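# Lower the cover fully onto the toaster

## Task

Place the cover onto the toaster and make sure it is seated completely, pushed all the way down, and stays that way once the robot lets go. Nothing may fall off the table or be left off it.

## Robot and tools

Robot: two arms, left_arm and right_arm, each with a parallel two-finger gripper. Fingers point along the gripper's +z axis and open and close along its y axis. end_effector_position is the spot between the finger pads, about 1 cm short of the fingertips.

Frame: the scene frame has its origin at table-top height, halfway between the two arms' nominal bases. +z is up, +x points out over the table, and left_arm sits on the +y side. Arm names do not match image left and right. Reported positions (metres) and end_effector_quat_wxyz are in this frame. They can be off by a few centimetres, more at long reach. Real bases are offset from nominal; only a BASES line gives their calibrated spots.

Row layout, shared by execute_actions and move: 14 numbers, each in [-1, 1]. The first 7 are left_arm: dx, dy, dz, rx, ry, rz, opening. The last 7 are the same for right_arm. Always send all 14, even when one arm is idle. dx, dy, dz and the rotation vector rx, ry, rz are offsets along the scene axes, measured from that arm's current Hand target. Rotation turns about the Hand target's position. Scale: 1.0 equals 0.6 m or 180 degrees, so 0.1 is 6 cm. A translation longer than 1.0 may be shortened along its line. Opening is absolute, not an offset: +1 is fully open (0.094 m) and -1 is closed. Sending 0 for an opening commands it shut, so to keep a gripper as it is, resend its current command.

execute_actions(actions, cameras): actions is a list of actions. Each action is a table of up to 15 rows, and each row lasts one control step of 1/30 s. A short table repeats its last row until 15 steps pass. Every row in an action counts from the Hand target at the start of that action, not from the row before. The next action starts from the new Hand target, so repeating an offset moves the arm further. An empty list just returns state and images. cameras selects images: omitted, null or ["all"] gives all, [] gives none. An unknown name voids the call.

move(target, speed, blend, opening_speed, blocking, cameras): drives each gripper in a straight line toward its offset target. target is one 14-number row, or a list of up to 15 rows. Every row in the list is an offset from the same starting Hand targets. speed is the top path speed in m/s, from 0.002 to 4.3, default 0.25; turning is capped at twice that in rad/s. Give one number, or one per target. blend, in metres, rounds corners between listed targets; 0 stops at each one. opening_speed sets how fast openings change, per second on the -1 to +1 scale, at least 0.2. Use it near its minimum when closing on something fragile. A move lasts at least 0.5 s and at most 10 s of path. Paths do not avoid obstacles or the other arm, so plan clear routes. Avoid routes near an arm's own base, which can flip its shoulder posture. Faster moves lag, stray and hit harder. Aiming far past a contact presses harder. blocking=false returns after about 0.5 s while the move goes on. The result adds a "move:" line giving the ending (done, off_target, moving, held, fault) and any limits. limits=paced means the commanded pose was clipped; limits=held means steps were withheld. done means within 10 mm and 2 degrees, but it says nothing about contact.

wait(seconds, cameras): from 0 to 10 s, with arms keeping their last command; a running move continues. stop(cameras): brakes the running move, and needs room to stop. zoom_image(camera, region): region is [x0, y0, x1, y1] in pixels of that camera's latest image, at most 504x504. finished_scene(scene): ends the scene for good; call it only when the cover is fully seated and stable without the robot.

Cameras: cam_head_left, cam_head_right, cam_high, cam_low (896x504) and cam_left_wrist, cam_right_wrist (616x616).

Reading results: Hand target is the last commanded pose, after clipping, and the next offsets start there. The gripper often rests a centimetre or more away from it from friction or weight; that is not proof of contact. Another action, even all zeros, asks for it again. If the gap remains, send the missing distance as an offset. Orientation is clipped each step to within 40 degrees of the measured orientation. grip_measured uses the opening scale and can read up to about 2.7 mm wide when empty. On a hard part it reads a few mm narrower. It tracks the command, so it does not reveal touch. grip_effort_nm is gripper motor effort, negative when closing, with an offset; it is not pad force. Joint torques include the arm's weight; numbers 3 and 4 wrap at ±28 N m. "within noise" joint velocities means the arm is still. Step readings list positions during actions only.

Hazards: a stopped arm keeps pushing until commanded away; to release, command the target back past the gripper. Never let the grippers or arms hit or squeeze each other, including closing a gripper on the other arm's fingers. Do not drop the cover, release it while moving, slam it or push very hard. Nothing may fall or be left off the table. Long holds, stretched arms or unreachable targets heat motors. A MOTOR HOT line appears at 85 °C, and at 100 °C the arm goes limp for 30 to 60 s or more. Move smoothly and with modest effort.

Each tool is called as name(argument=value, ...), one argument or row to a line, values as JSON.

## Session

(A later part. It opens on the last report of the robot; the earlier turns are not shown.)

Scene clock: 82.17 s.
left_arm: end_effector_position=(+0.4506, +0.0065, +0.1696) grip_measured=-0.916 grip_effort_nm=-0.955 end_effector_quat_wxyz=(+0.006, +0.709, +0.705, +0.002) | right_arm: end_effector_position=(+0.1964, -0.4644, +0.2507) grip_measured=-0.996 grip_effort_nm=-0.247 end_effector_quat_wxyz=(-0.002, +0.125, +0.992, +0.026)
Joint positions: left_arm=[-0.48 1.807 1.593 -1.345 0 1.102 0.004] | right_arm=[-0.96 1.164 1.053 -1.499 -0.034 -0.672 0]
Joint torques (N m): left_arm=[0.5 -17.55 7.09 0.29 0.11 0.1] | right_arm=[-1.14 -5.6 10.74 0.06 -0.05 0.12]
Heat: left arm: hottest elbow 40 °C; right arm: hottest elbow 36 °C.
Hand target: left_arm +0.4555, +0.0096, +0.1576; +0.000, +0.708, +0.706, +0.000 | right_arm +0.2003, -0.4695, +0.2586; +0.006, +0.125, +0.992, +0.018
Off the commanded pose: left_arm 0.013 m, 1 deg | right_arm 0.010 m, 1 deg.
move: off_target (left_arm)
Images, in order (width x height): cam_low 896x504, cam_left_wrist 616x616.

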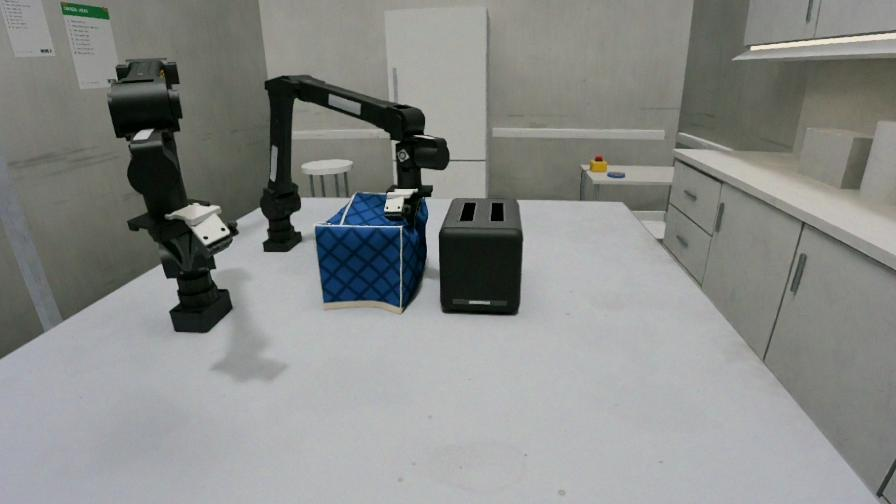

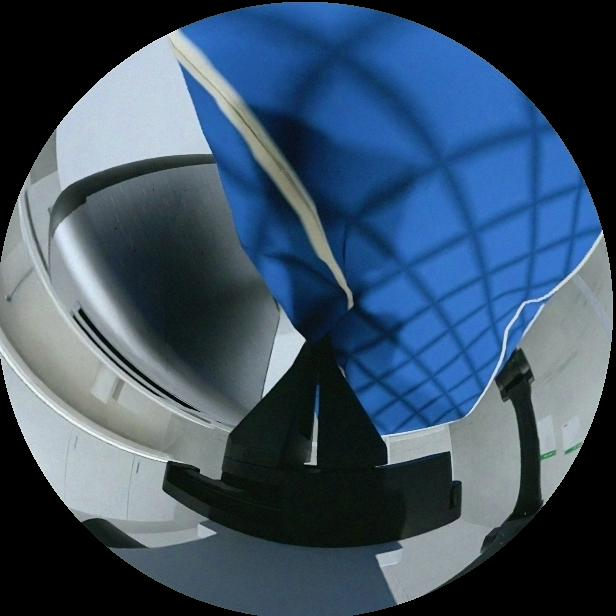

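move(
  target=[
    [-0.16,0.0,0.13,0,0,0,-1,0,0,0,0,0,0,-1],
    [-0.16,0.0,0.42,0,0,0,-1,0,0,0,0,0,0,-1],
  ],
  speed=0.18,
  blend=0.02,
)

zoom_image(
  camera="cam_low",
  region=[230, 60, 550, 340],
)

Scene clock: 88.47 s.
left_arm: end_effector_position=(+0.3599, +0.0166, +0.3837) grip_measured=-0.922 grip_effort_nm=-1.023 end_effector_quat_wxyz=(+0.075, +0.705, +0.705, +0.018) | right_arm: end_effector_position=(+0.1964, -0.4644, +0.2507) grip_measured=-0.996 grip_effort_nm=-0.242 end_effector_quat_wxyz=(-0.002, +0.125, +0.992, +0.026)
Joint positions: left_arm=[-0.55 1.498 1.763 -1.681 0 1.026 0.004] | right_arm=[-0.96 1.164 1.053 -1.499 -0.034 -0.672 0]
Joint torques (N m): left_arm=[-1.03 -14.68 10.77 -0.1 0.04 -0.08] | right_arm=[-1.03 -5.6 10.78 0.06 -0.05 0.11]
Heat: left arm: hottest elbow 40 °C; right arm: hottest elbow 36 °C.
Hand target: left_arm +0.3595, +0.0096, +0.4095; +0.000, +0.708, +0.706, +0.000 | right_arm +0.2003, -0.4695, +0.2586; +0.006, +0.125, +0.992, +0.018
Off the commanded pose: left_arm 0.027 m, 9 deg | right_arm 0.010 m, 1 deg.
joint sent to its limit (left arm) — joint 4 (wrist pitch), lower limit. The joint targets are off in orientation, not in position.
move: off_target (left_arm)

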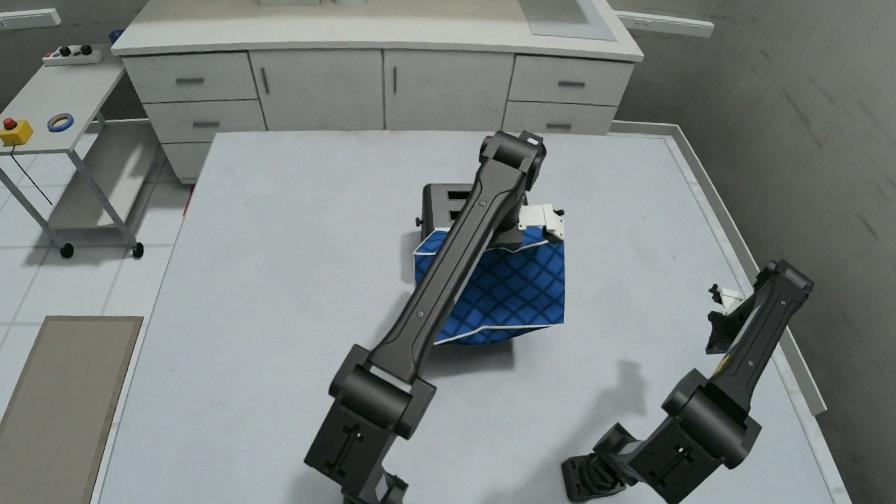

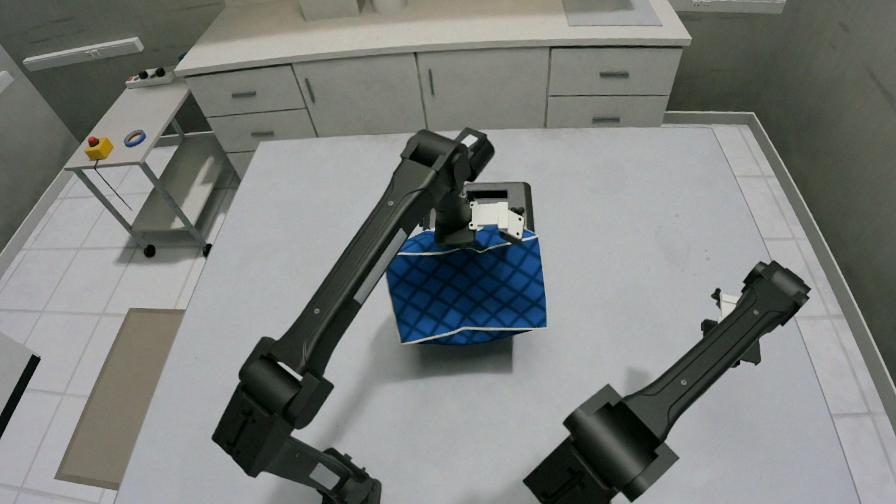

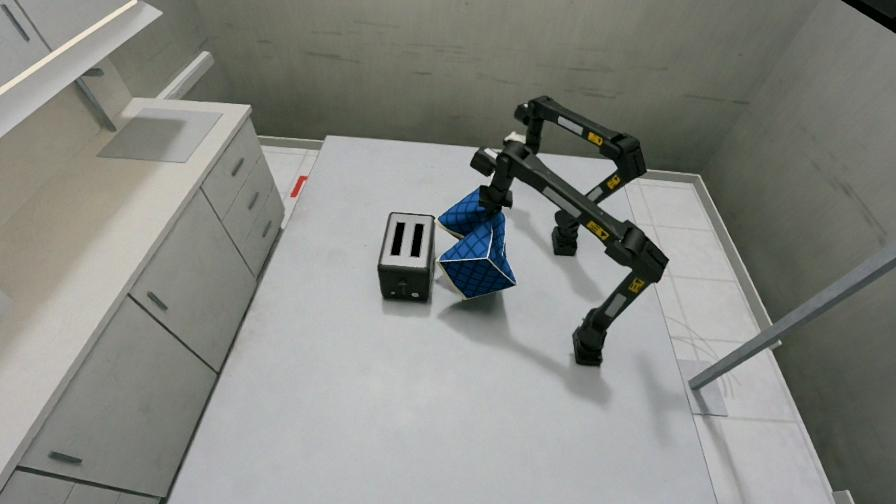

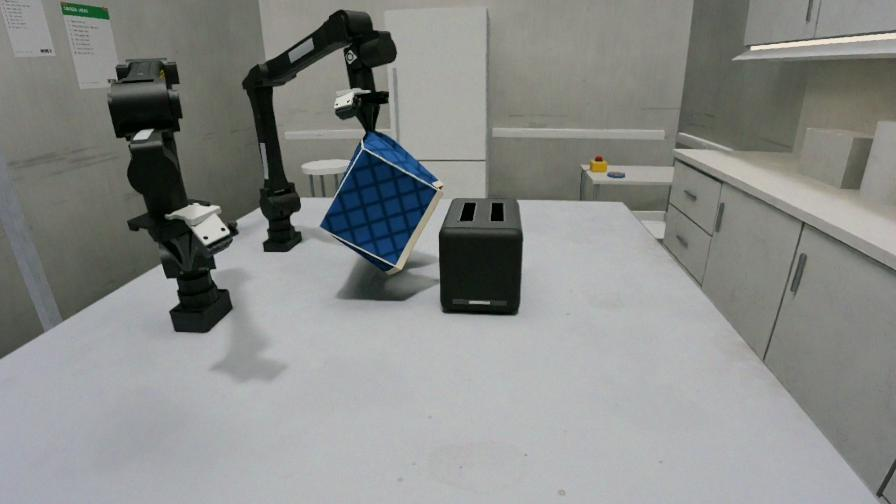

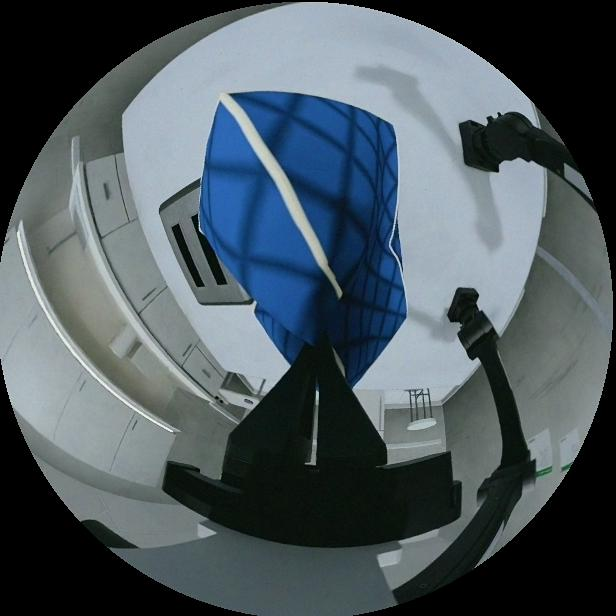

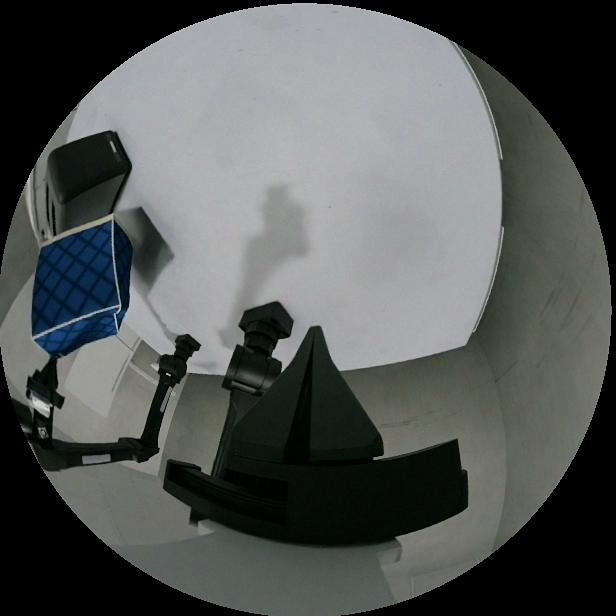

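Scaled by 1.575.

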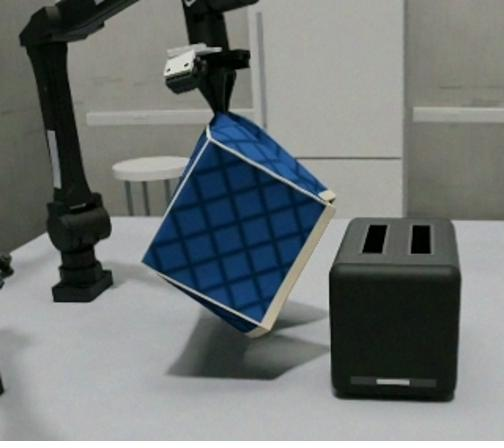

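move(
  target=[
    [0.0,0,0.08,0,0,0,-1,0,0,0,0,0,0,-1],
    [0.15,0,0.08,0,0,0,-1,0,0,0,0,0,0,-1],
  ],
  speed=0.12,
)

zoom_image(
  camera="cam_low",
  region=[280, 60, 600, 340],
)

Scene clock: 96.87 s.
left_arm: end_effector_position=(+0.4428, +0.0057, +0.4359) grip_measured=-0.922 grip_effort_nm=-1.023 end_effector_quat_wxyz=(+0.146, +0.699, +0.699, +0.044) | right_arm: end_effector_position=(+0.1964, -0.4644, +0.2507) grip_measured=-0.996 grip_effort_nm=-0.232 end_effector_quat_wxyz=(-0.002, +0.125, +0.992, +0.026)
Joint positions: left_arm=[-0.487 1.659 2.077 -1.683 0.004 1.089 0.004] | right_arm=[-0.96 1.164 1.053 -1.499 -0.034 -0.672 0]
Joint torques (N m): left_arm=[0.97 -16.5 10.77 0.25 0.05 0.14] | right_arm=[-1.03 -5.42 10.78 0.13 -0.05 0.12]
Heat: left arm: hottest elbow 42 °C; right arm: hottest elbow 37 °C.
Hand target: left_arm +0.4495, +0.0096, +0.4578; +0.000, +0.708, +0.706, +0.000 | right_arm +0.2003, -0.4695, +0.2586; +0.006, +0.125, +0.992, +0.018
Off the commanded pose: left_arm 0.023 m, 18 deg | right_arm 0.010 m, 1 deg.
joint sent to its limit (left arm) — joint 4 (wrist pitch), lower limit. The joint targets are off in orientation, not in position.
move: off_target (left_arm)

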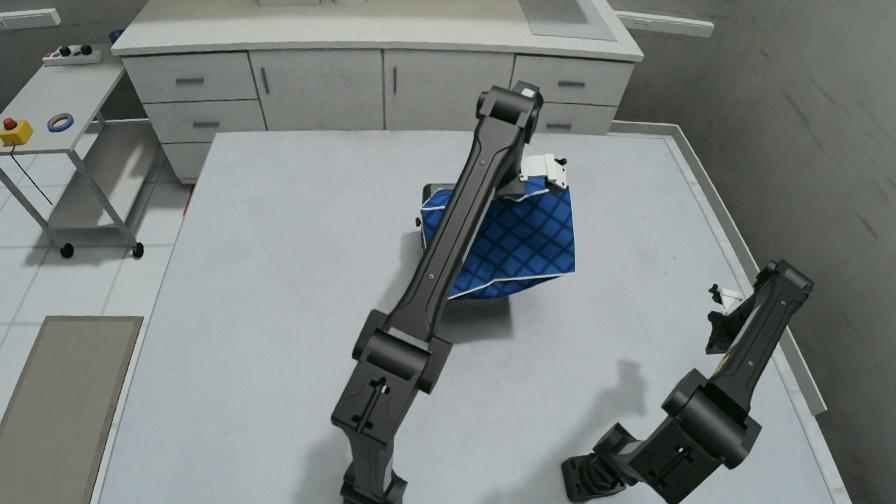

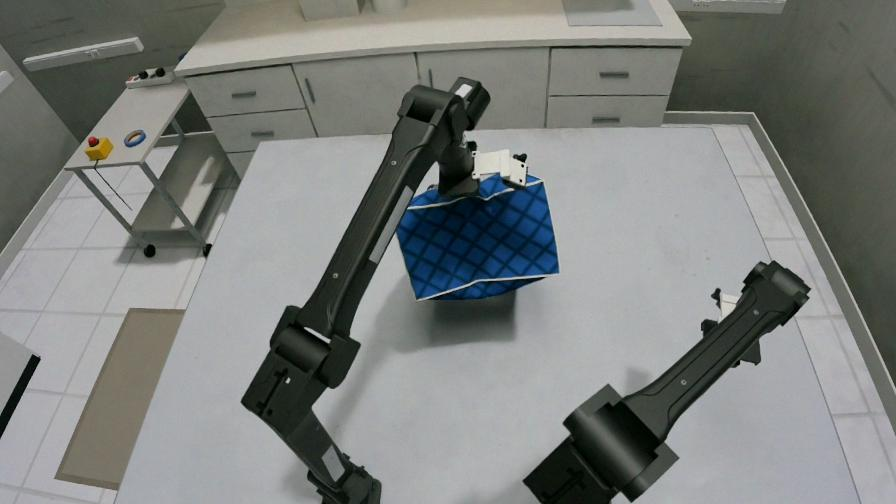

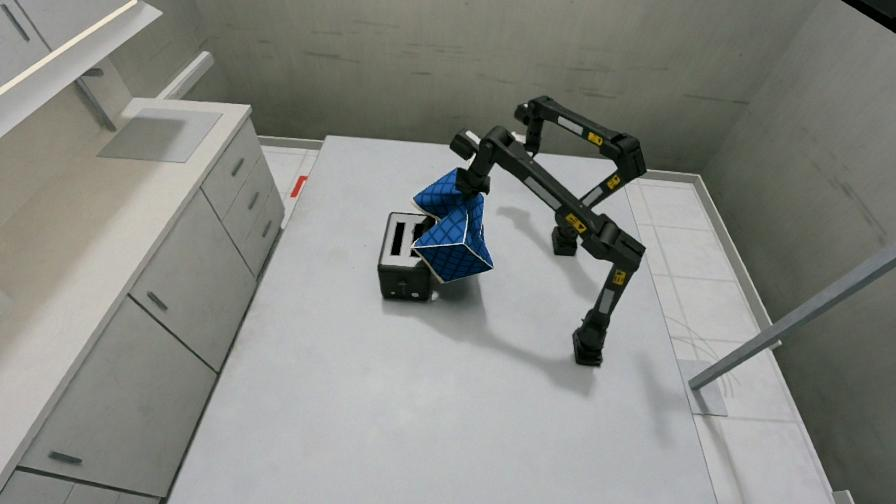

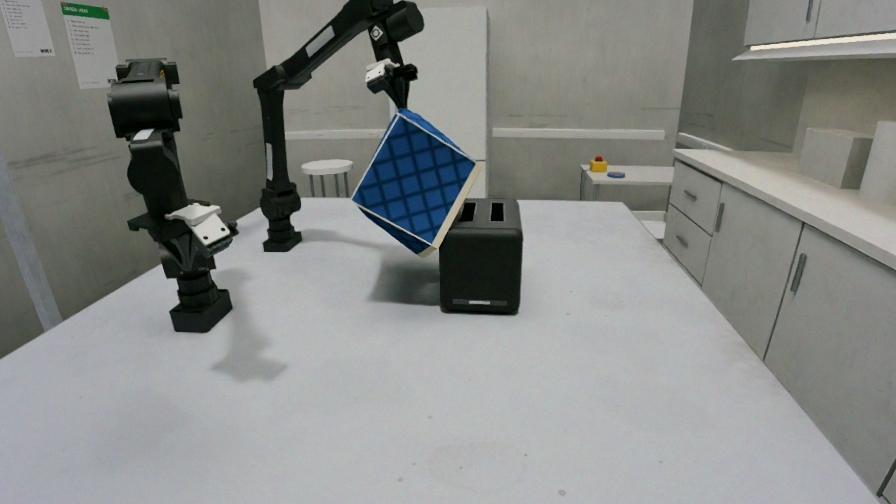

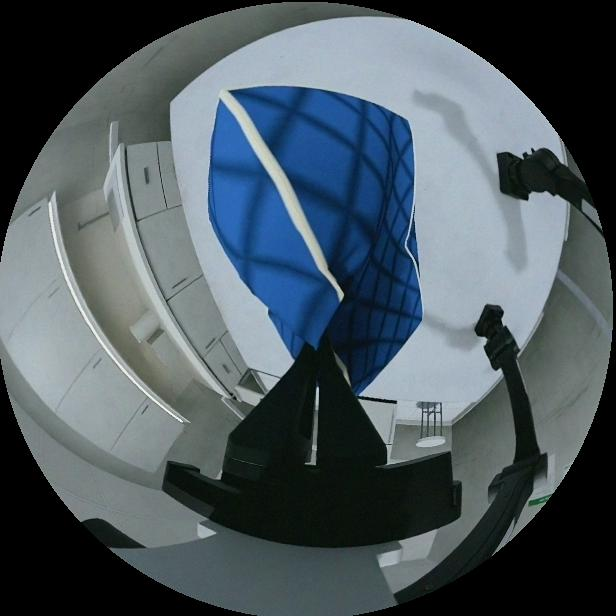

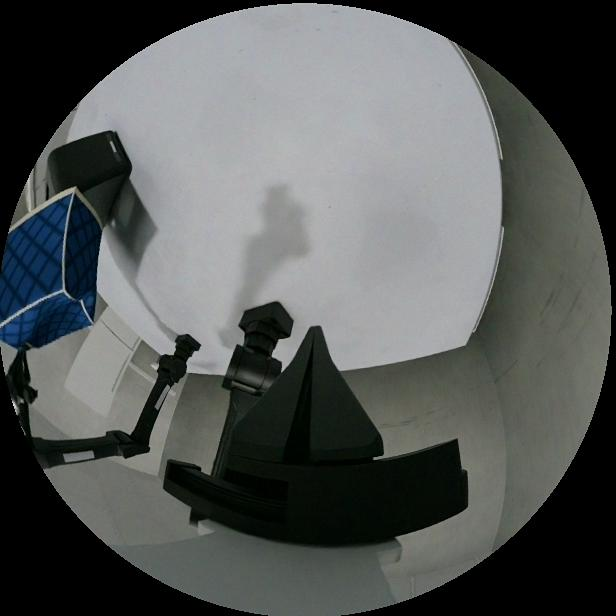

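Scaled by 1.575.

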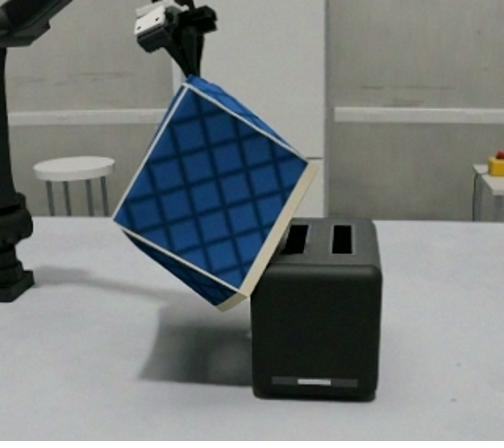

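move(
  target=[
    [0.0,0.03,-0.03,0,0,0,-1,0,0,0,0,0,0,-1],
    [0.12,0.03,-0.04,0,0,0,-1,0,0,0,0,0,0,-1],
  ],
  speed=0.1,
  cameras=["cam_low","cam_high","cam_head_left","cam_head_right"],
)

zoom_image(
  camera="cam_low",
  region=[280, 60, 600, 340],
)

Scene clock: 106.07 s.
left_arm: end_effector_position=(+0.5113, +0.0223, +0.4175) grip_measured=-0.922 grip_effort_nm=-1.028 end_effector_quat_wxyz=(+0.143, +0.700, +0.698, +0.055) | right_arm: end_effector_position=(+0.1964, -0.4644, +0.2507) grip_measured=-0.996 grip_effort_nm=-0.242 end_effector_quat_wxyz=(-0.002, +0.125, +0.992, +0.026)
Joint positions: left_arm=[-0.409 1.81 2.232 -1.684 0.005 1.169 0.004] | right_arm=[-0.96 1.164 1.053 -1.499 -0.034 -0.672 0]
Joint torques (N m): left_arm=[1.2 -18.02 10.78 0.24 0.08 0.12] | right_arm=[-1.03 -5.48 10.77 0.13 -0.05 0.11]
Heat: left arm: hottest elbow 43 °C; right arm: hottest elbow 37 °C.
Hand target: left_arm +0.5215, +0.0277, +0.4337; +0.000, +0.708, +0.706, +0.000 | right_arm +0.2003, -0.4695, +0.2586; +0.006, +0.125, +0.992, +0.018
Off the commanded pose: left_arm 0.020 m, 18 deg | right_arm 0.010 m, 1 deg.
joint sent to its limit (left arm) — joint 4 (wrist pitch), lower limit. The joint targets are off in orientation, not in position.
move: off_target (left_arm)
Images, in order (width x height): cam_head_left 896x504, cam_head_right 896x504, cam_high 896x504, cam_low 896x504.

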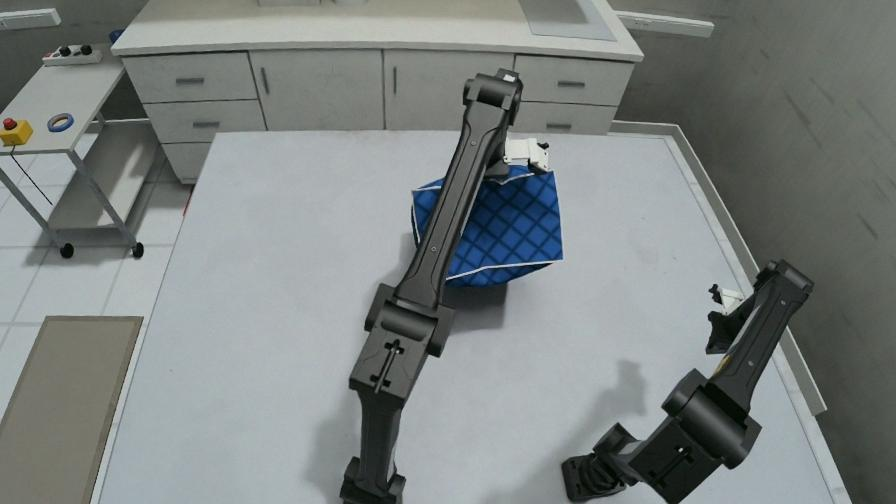

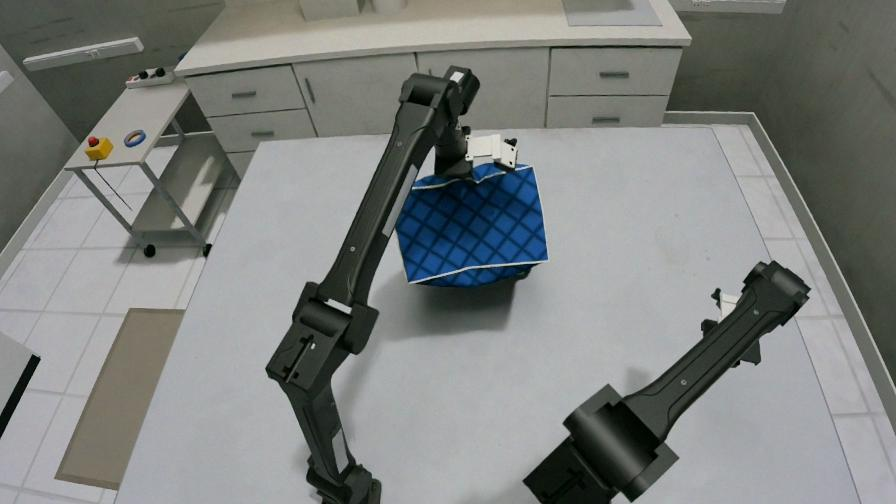

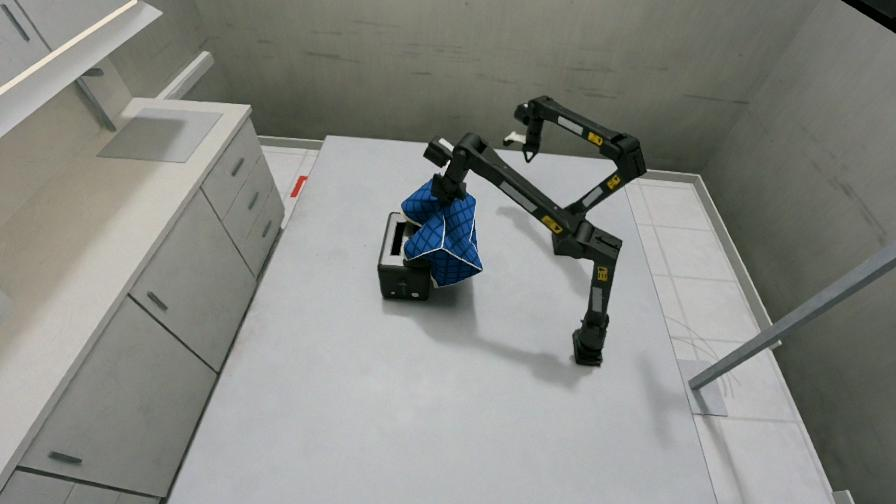

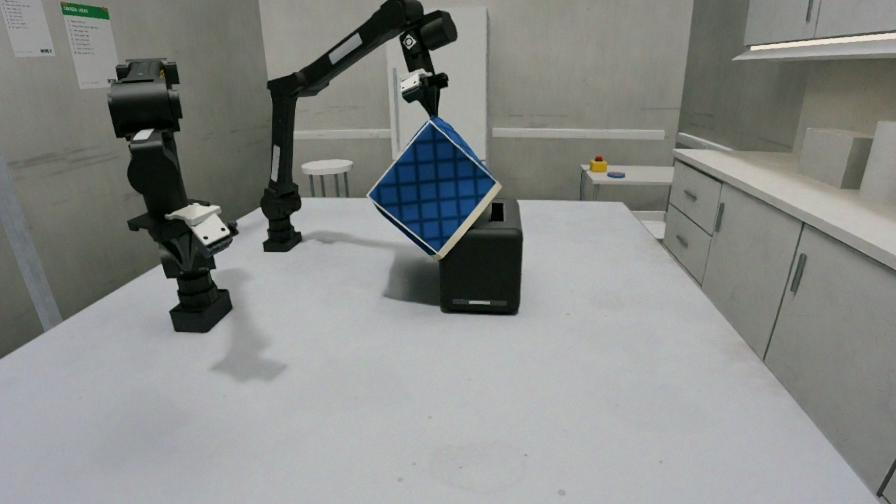

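Scaled by 1.575.

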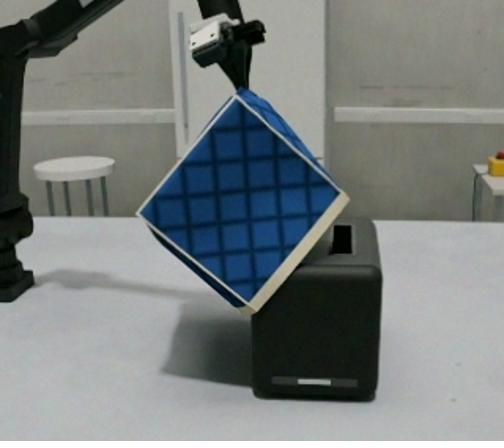

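move(
  target=[
    [0.12,-0.005,-0.02,0,0,0,-1,0,0,0,0,0,0,-1],
  ],
  speed=0.1,
  cameras=["cam_low","cam_high","cam_head_left","cam_head_right"],
)

zoom_image(
  camera="cam_low",
  region=[280, 60, 600, 340],
)

Scene clock: 112.57 s.
left_arm: end_effector_position=(+0.5837, +0.0168, +0.4077) grip_measured=-0.922 grip_effort_nm=-1.033 end_effector_quat_wxyz=(+0.170, +0.696, +0.694, +0.072) | right_arm: end_effector_position=(+0.1964, -0.4644, +0.2507) grip_measured=-0.996 grip_effort_nm=-0.242 end_effector_quat_wxyz=(-0.002, +0.125, +0.992, +0.026)
Joint positions: left_arm=[-0.374 2.005 2.489 -1.684 0.007 1.205 0.004] | right_arm=[-0.96 1.164 1.053 -1.499 -0.034 -0.672 0]
Joint torques (N m): left_arm=[1.14 -20.42 10.55 0.35 0.03 0.13] | right_arm=[-0.97 -5.6 10.77 0.1 -0.05 0.11]
Heat: left arm: hottest elbow 43 °C; right arm: hottest elbow 37 °C.
Hand target: left_arm +0.5935, +0.0247, +0.4216; +0.000, +0.708, +0.707, +0.000 | right_arm +0.2003, -0.4695, +0.2586; +0.006, +0.125, +0.992, +0.018
Off the commanded pose: left_arm 0.019 m, 21 deg | right_arm 0.010 m, 1 deg.
joint sent to its limit (left arm) — joint 4 (wrist pitch), lower limit. The joint targets are off in orientation, not in position.
move: off_target (left_arm)
Images, in order (width x height): cam_head_left 896x504, cam_head_right 896x504, cam_high 896x504, cam_low 896x504.

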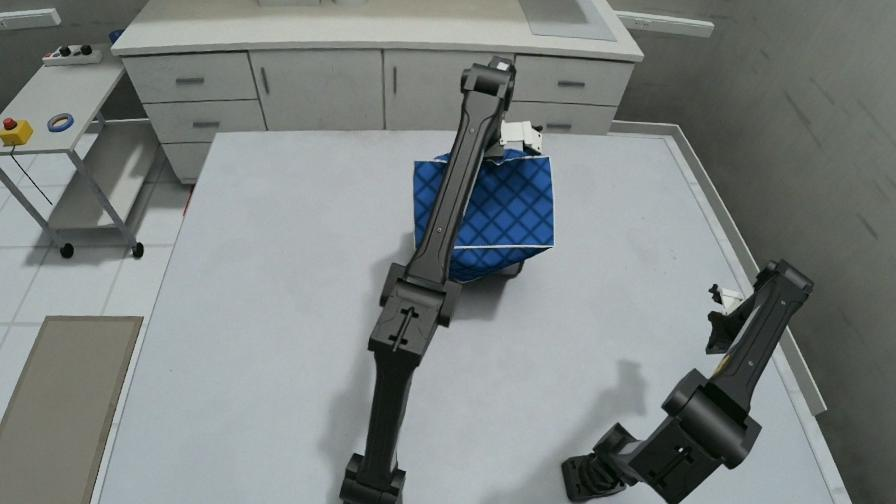

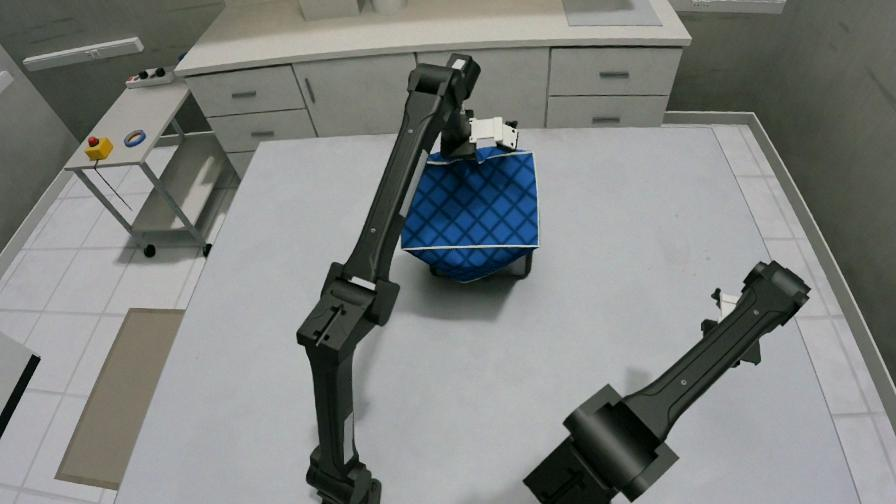

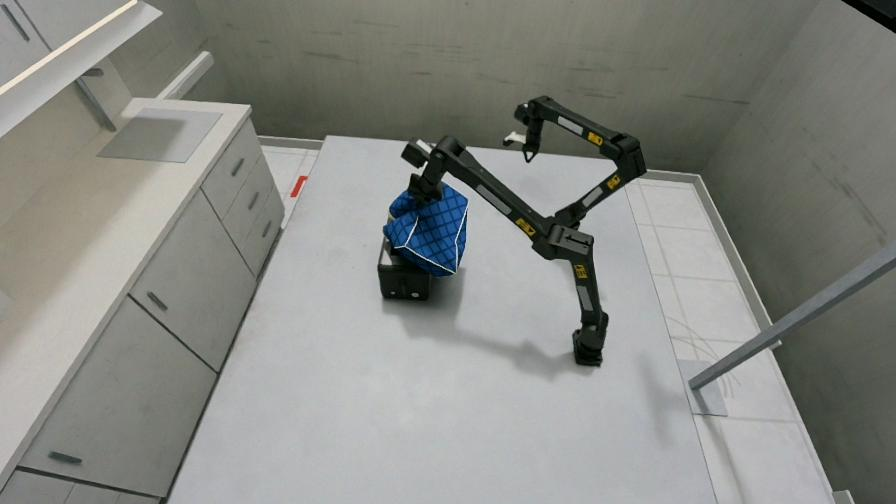

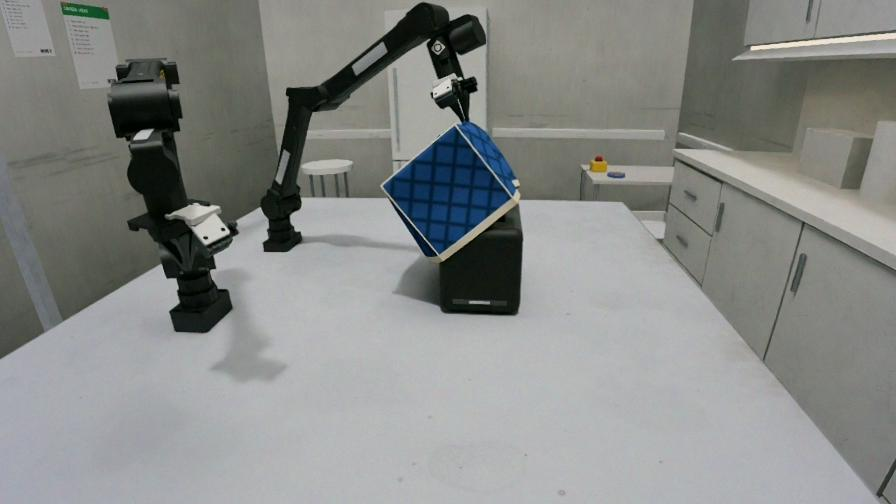

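Scaled by 1.575.

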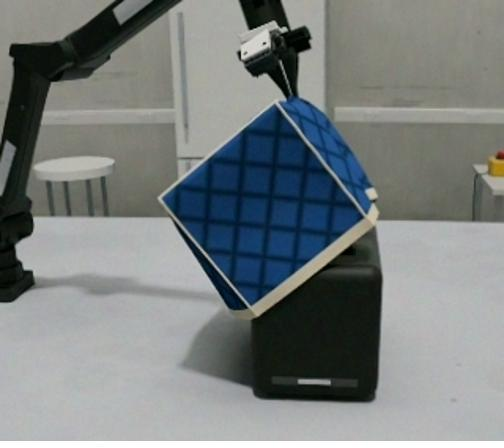

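move(
  target=[
    [0.09,-0.01,-0.025,0,0,0,-1,0,0,0,0,0,0,-1],
  ],
  speed=0.08,
  cameras=["cam_low","cam_high","cam_head_left","cam_head_right"],
)

zoom_image(
  camera="cam_low",
  region=[280, 60, 600, 340],
)

Scene clock: 119.53 s.
left_arm: end_effector_position=(+0.6374, +0.0085, +0.3960) grip_measured=-0.922 grip_effort_nm=-1.023 end_effector_quat_wxyz=(+0.200, +0.692, +0.688, +0.089) | right_arm: end_effector_position=(+0.1964, -0.4644, +0.2507) grip_measured=-0.996 grip_effort_nm=-0.232 end_effector_quat_wxyz=(-0.002, +0.125, +0.992, +0.026)
Joint positions: left_arm=[-0.358 2.178 2.735 -1.686 0.007 1.222 0.004] | right_arm=[-0.96 1.164 1.053 -1.499 -0.034 -0.672 0]
Joint torques (N m): left_arm=[0.97 -22.71 10.43 0.44 0.07 0.09] | right_arm=[-0.91 -5.66 10.81 0.1 -0.05 0.12]
Heat: left arm: hottest elbow 43 °C; right arm: hottest elbow 37 °C.
Hand target: left_arm +0.6475, +0.0186, +0.4067; +0.000, +0.708, +0.706, +0.000 | right_arm +0.2003, -0.4695, +0.2586; +0.006, +0.125, +0.992, +0.018
Off the commanded pose: left_arm 0.018 m, 25 deg | right_arm 0.010 m, 1 deg.
joint sent to its limit (left arm) — joint 4 (wrist pitch), lower limit. The joint targets are off in orientation, not in position.
move: off_target (left_arm)
Images, in order (width x height): cam_head_left 896x504, cam_head_right 896x504, cam_high 896x504, cam_low 896x504.

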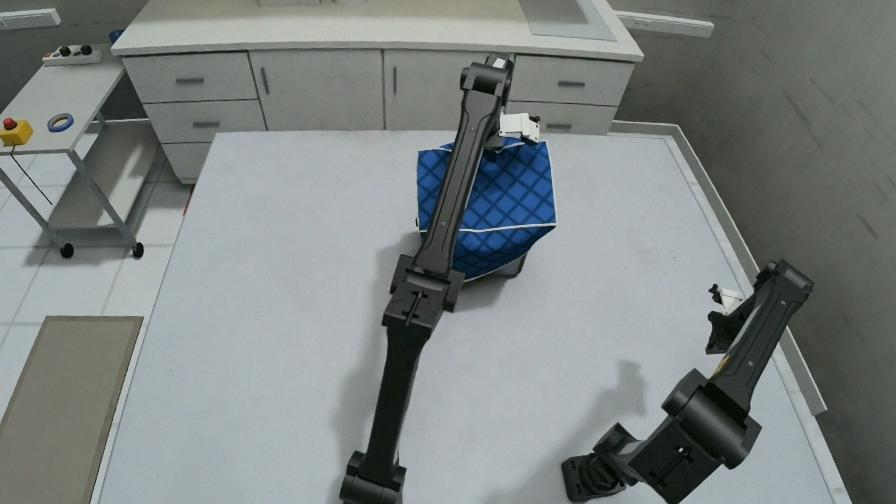

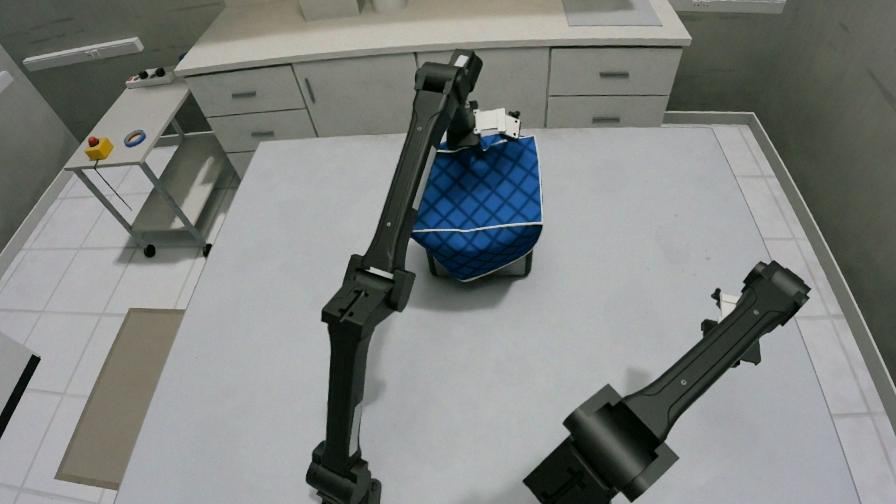

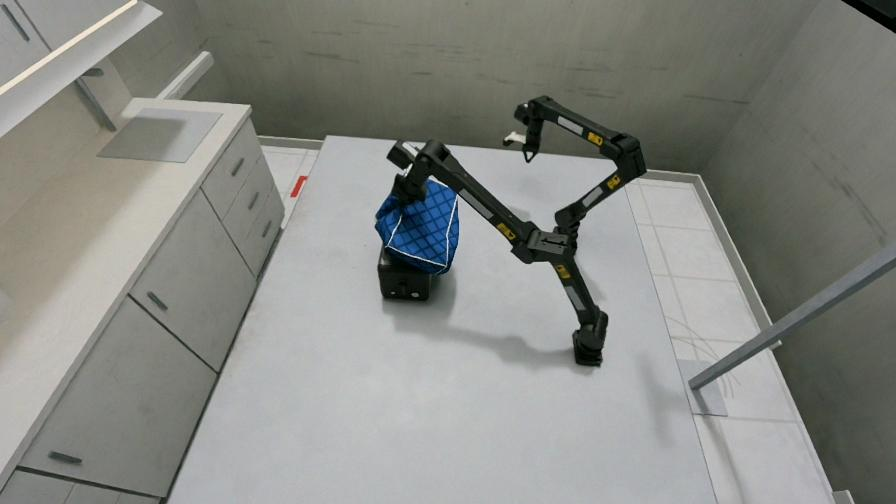

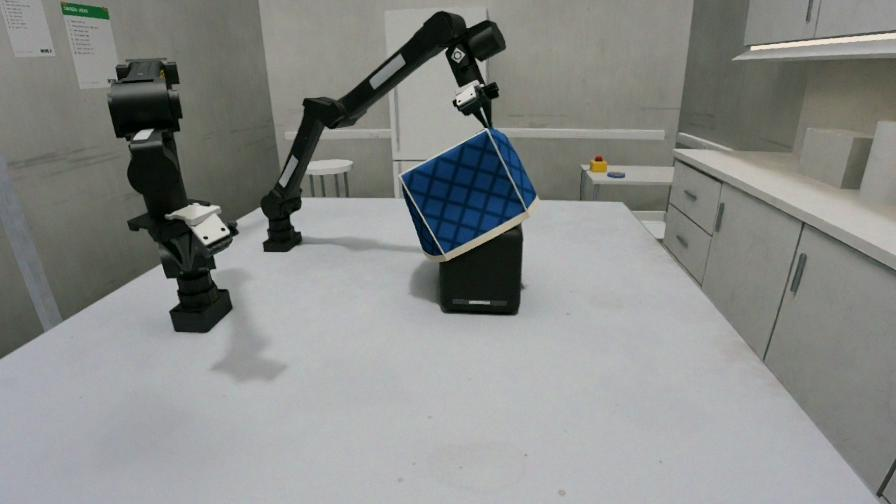

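Scaled by 1.575.

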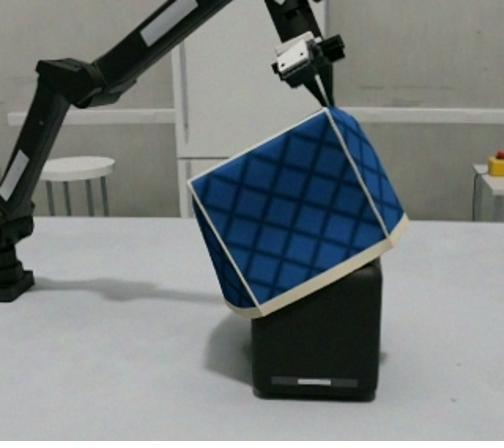

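move(
  target=[
    [0.03,-0.01,-0.1,0,0,0,-1,0,0,0,0,0,0,-1],
    [0.02,-0.02,-0.19,0,0,0,-1,0,0,0,0,0,0,-1],
  ],
  speed=0.08,
  cameras=["cam_low","cam_high","cam_head_left","cam_head_right"],
)

zoom_image(
  camera="cam_low",
  region=[280, 60, 600, 340],
)

zoom_image(
  camera="cam_high",
  region=[340, 130, 500, 310],
)

Scene clock: 163.17 s.
left_arm: end_effector_position=(+0.6547, +0.0041, +0.3044) grip_measured=-0.922 grip_effort_nm=-1.023 end_effector_quat_wxyz=(+0.133, +0.701, +0.698, +0.061) | right_arm: end_effector_position=(+0.1964, -0.4644, +0.2507) grip_measured=-0.996 grip_effort_nm=-0.237 end_effector_quat_wxyz=(-0.002, +0.125, +0.992, +0.026)
Joint positions: left_arm=[-0.357 2.277 2.685 -1.686 0.001 1.224 0.004] | right_arm=[-0.96 1.164 1.053 -1.499 -0.034 -0.672 0]
Joint torques (N m): left_arm=[0.21 -23.88 7.28 0.34 0.11 0.03] | right_arm=[-1.08 -5.54 10.77 0.06 -0.04 0.11]
Heat: left arm: hottest elbow 44 °C; right arm: hottest elbow 37 °C.
Hand target: left_arm +0.6595, +0.0065, +0.2925; +0.000, +0.708, +0.706, +0.000 | right_arm +0.2003, -0.4695, +0.2586; +0.006, +0.125, +0.992, +0.018
Off the commanded pose: left_arm 0.013 m, 17 deg | right_arm 0.010 m, 1 deg.
joint sent to its limit (left arm) — joint 4 (wrist pitch), lower limit. The joint targets are off in orientation, not in position.
move: off_target (left_arm)
Images, in order (width x height): cam_head_left 896x504, cam_head_right 896x504, cam_high 896x504, cam_low 896x504.

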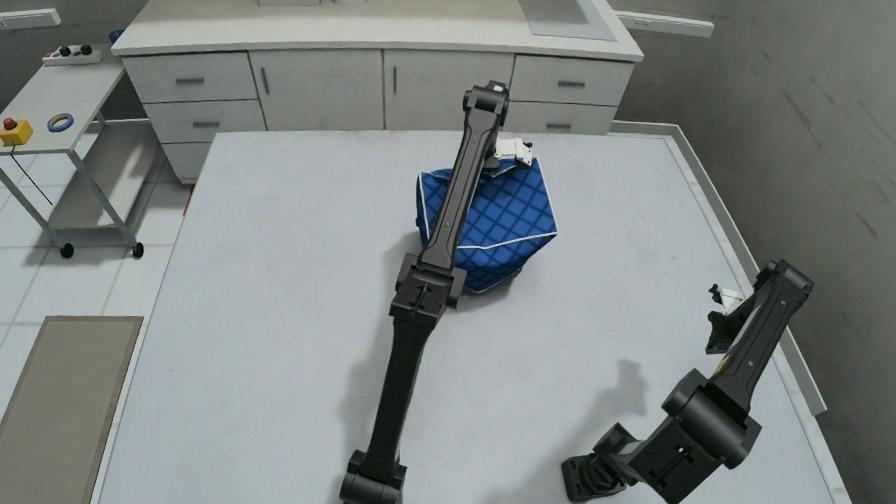

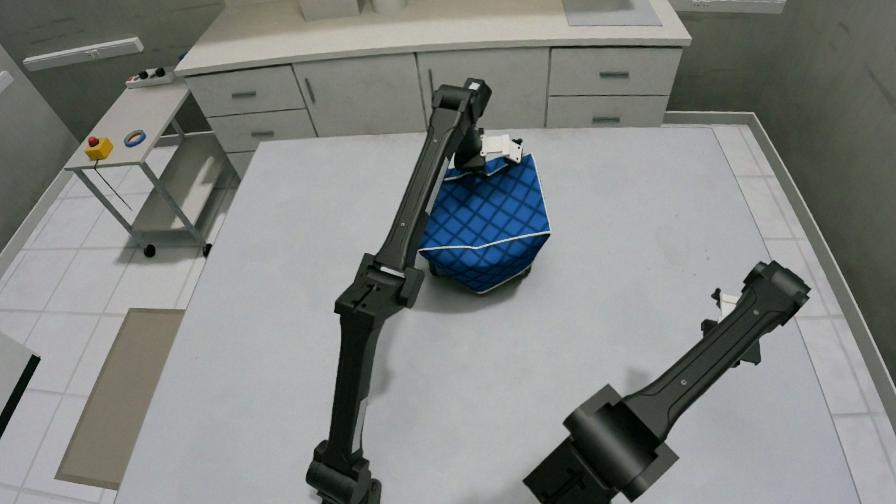

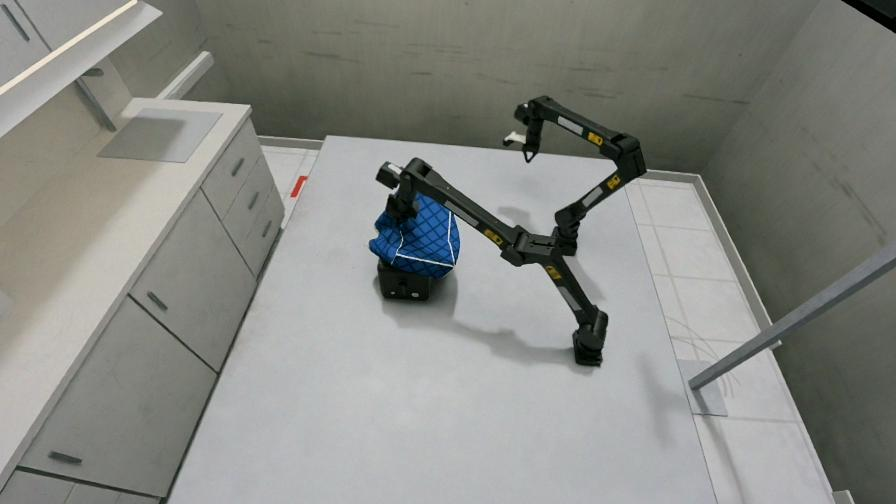

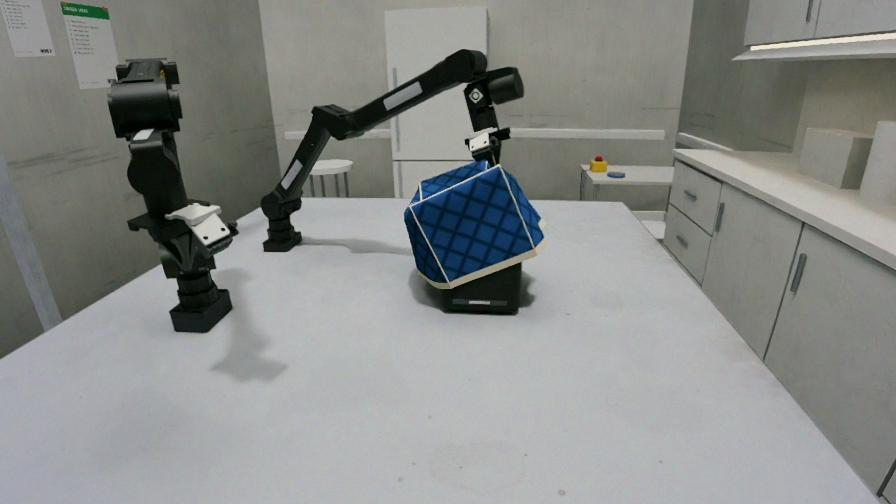

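Scaled by 1.575.

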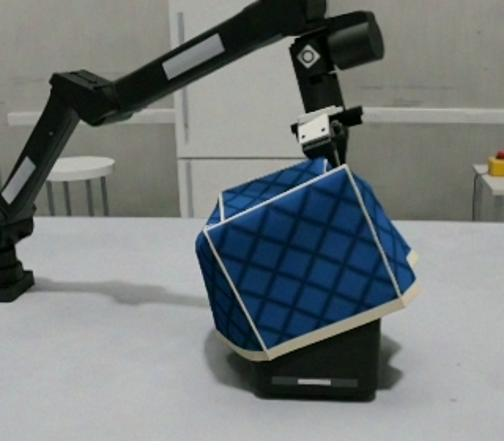

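Scaled by 2.800.

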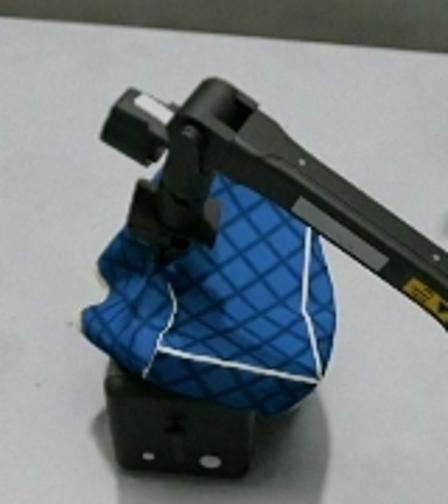

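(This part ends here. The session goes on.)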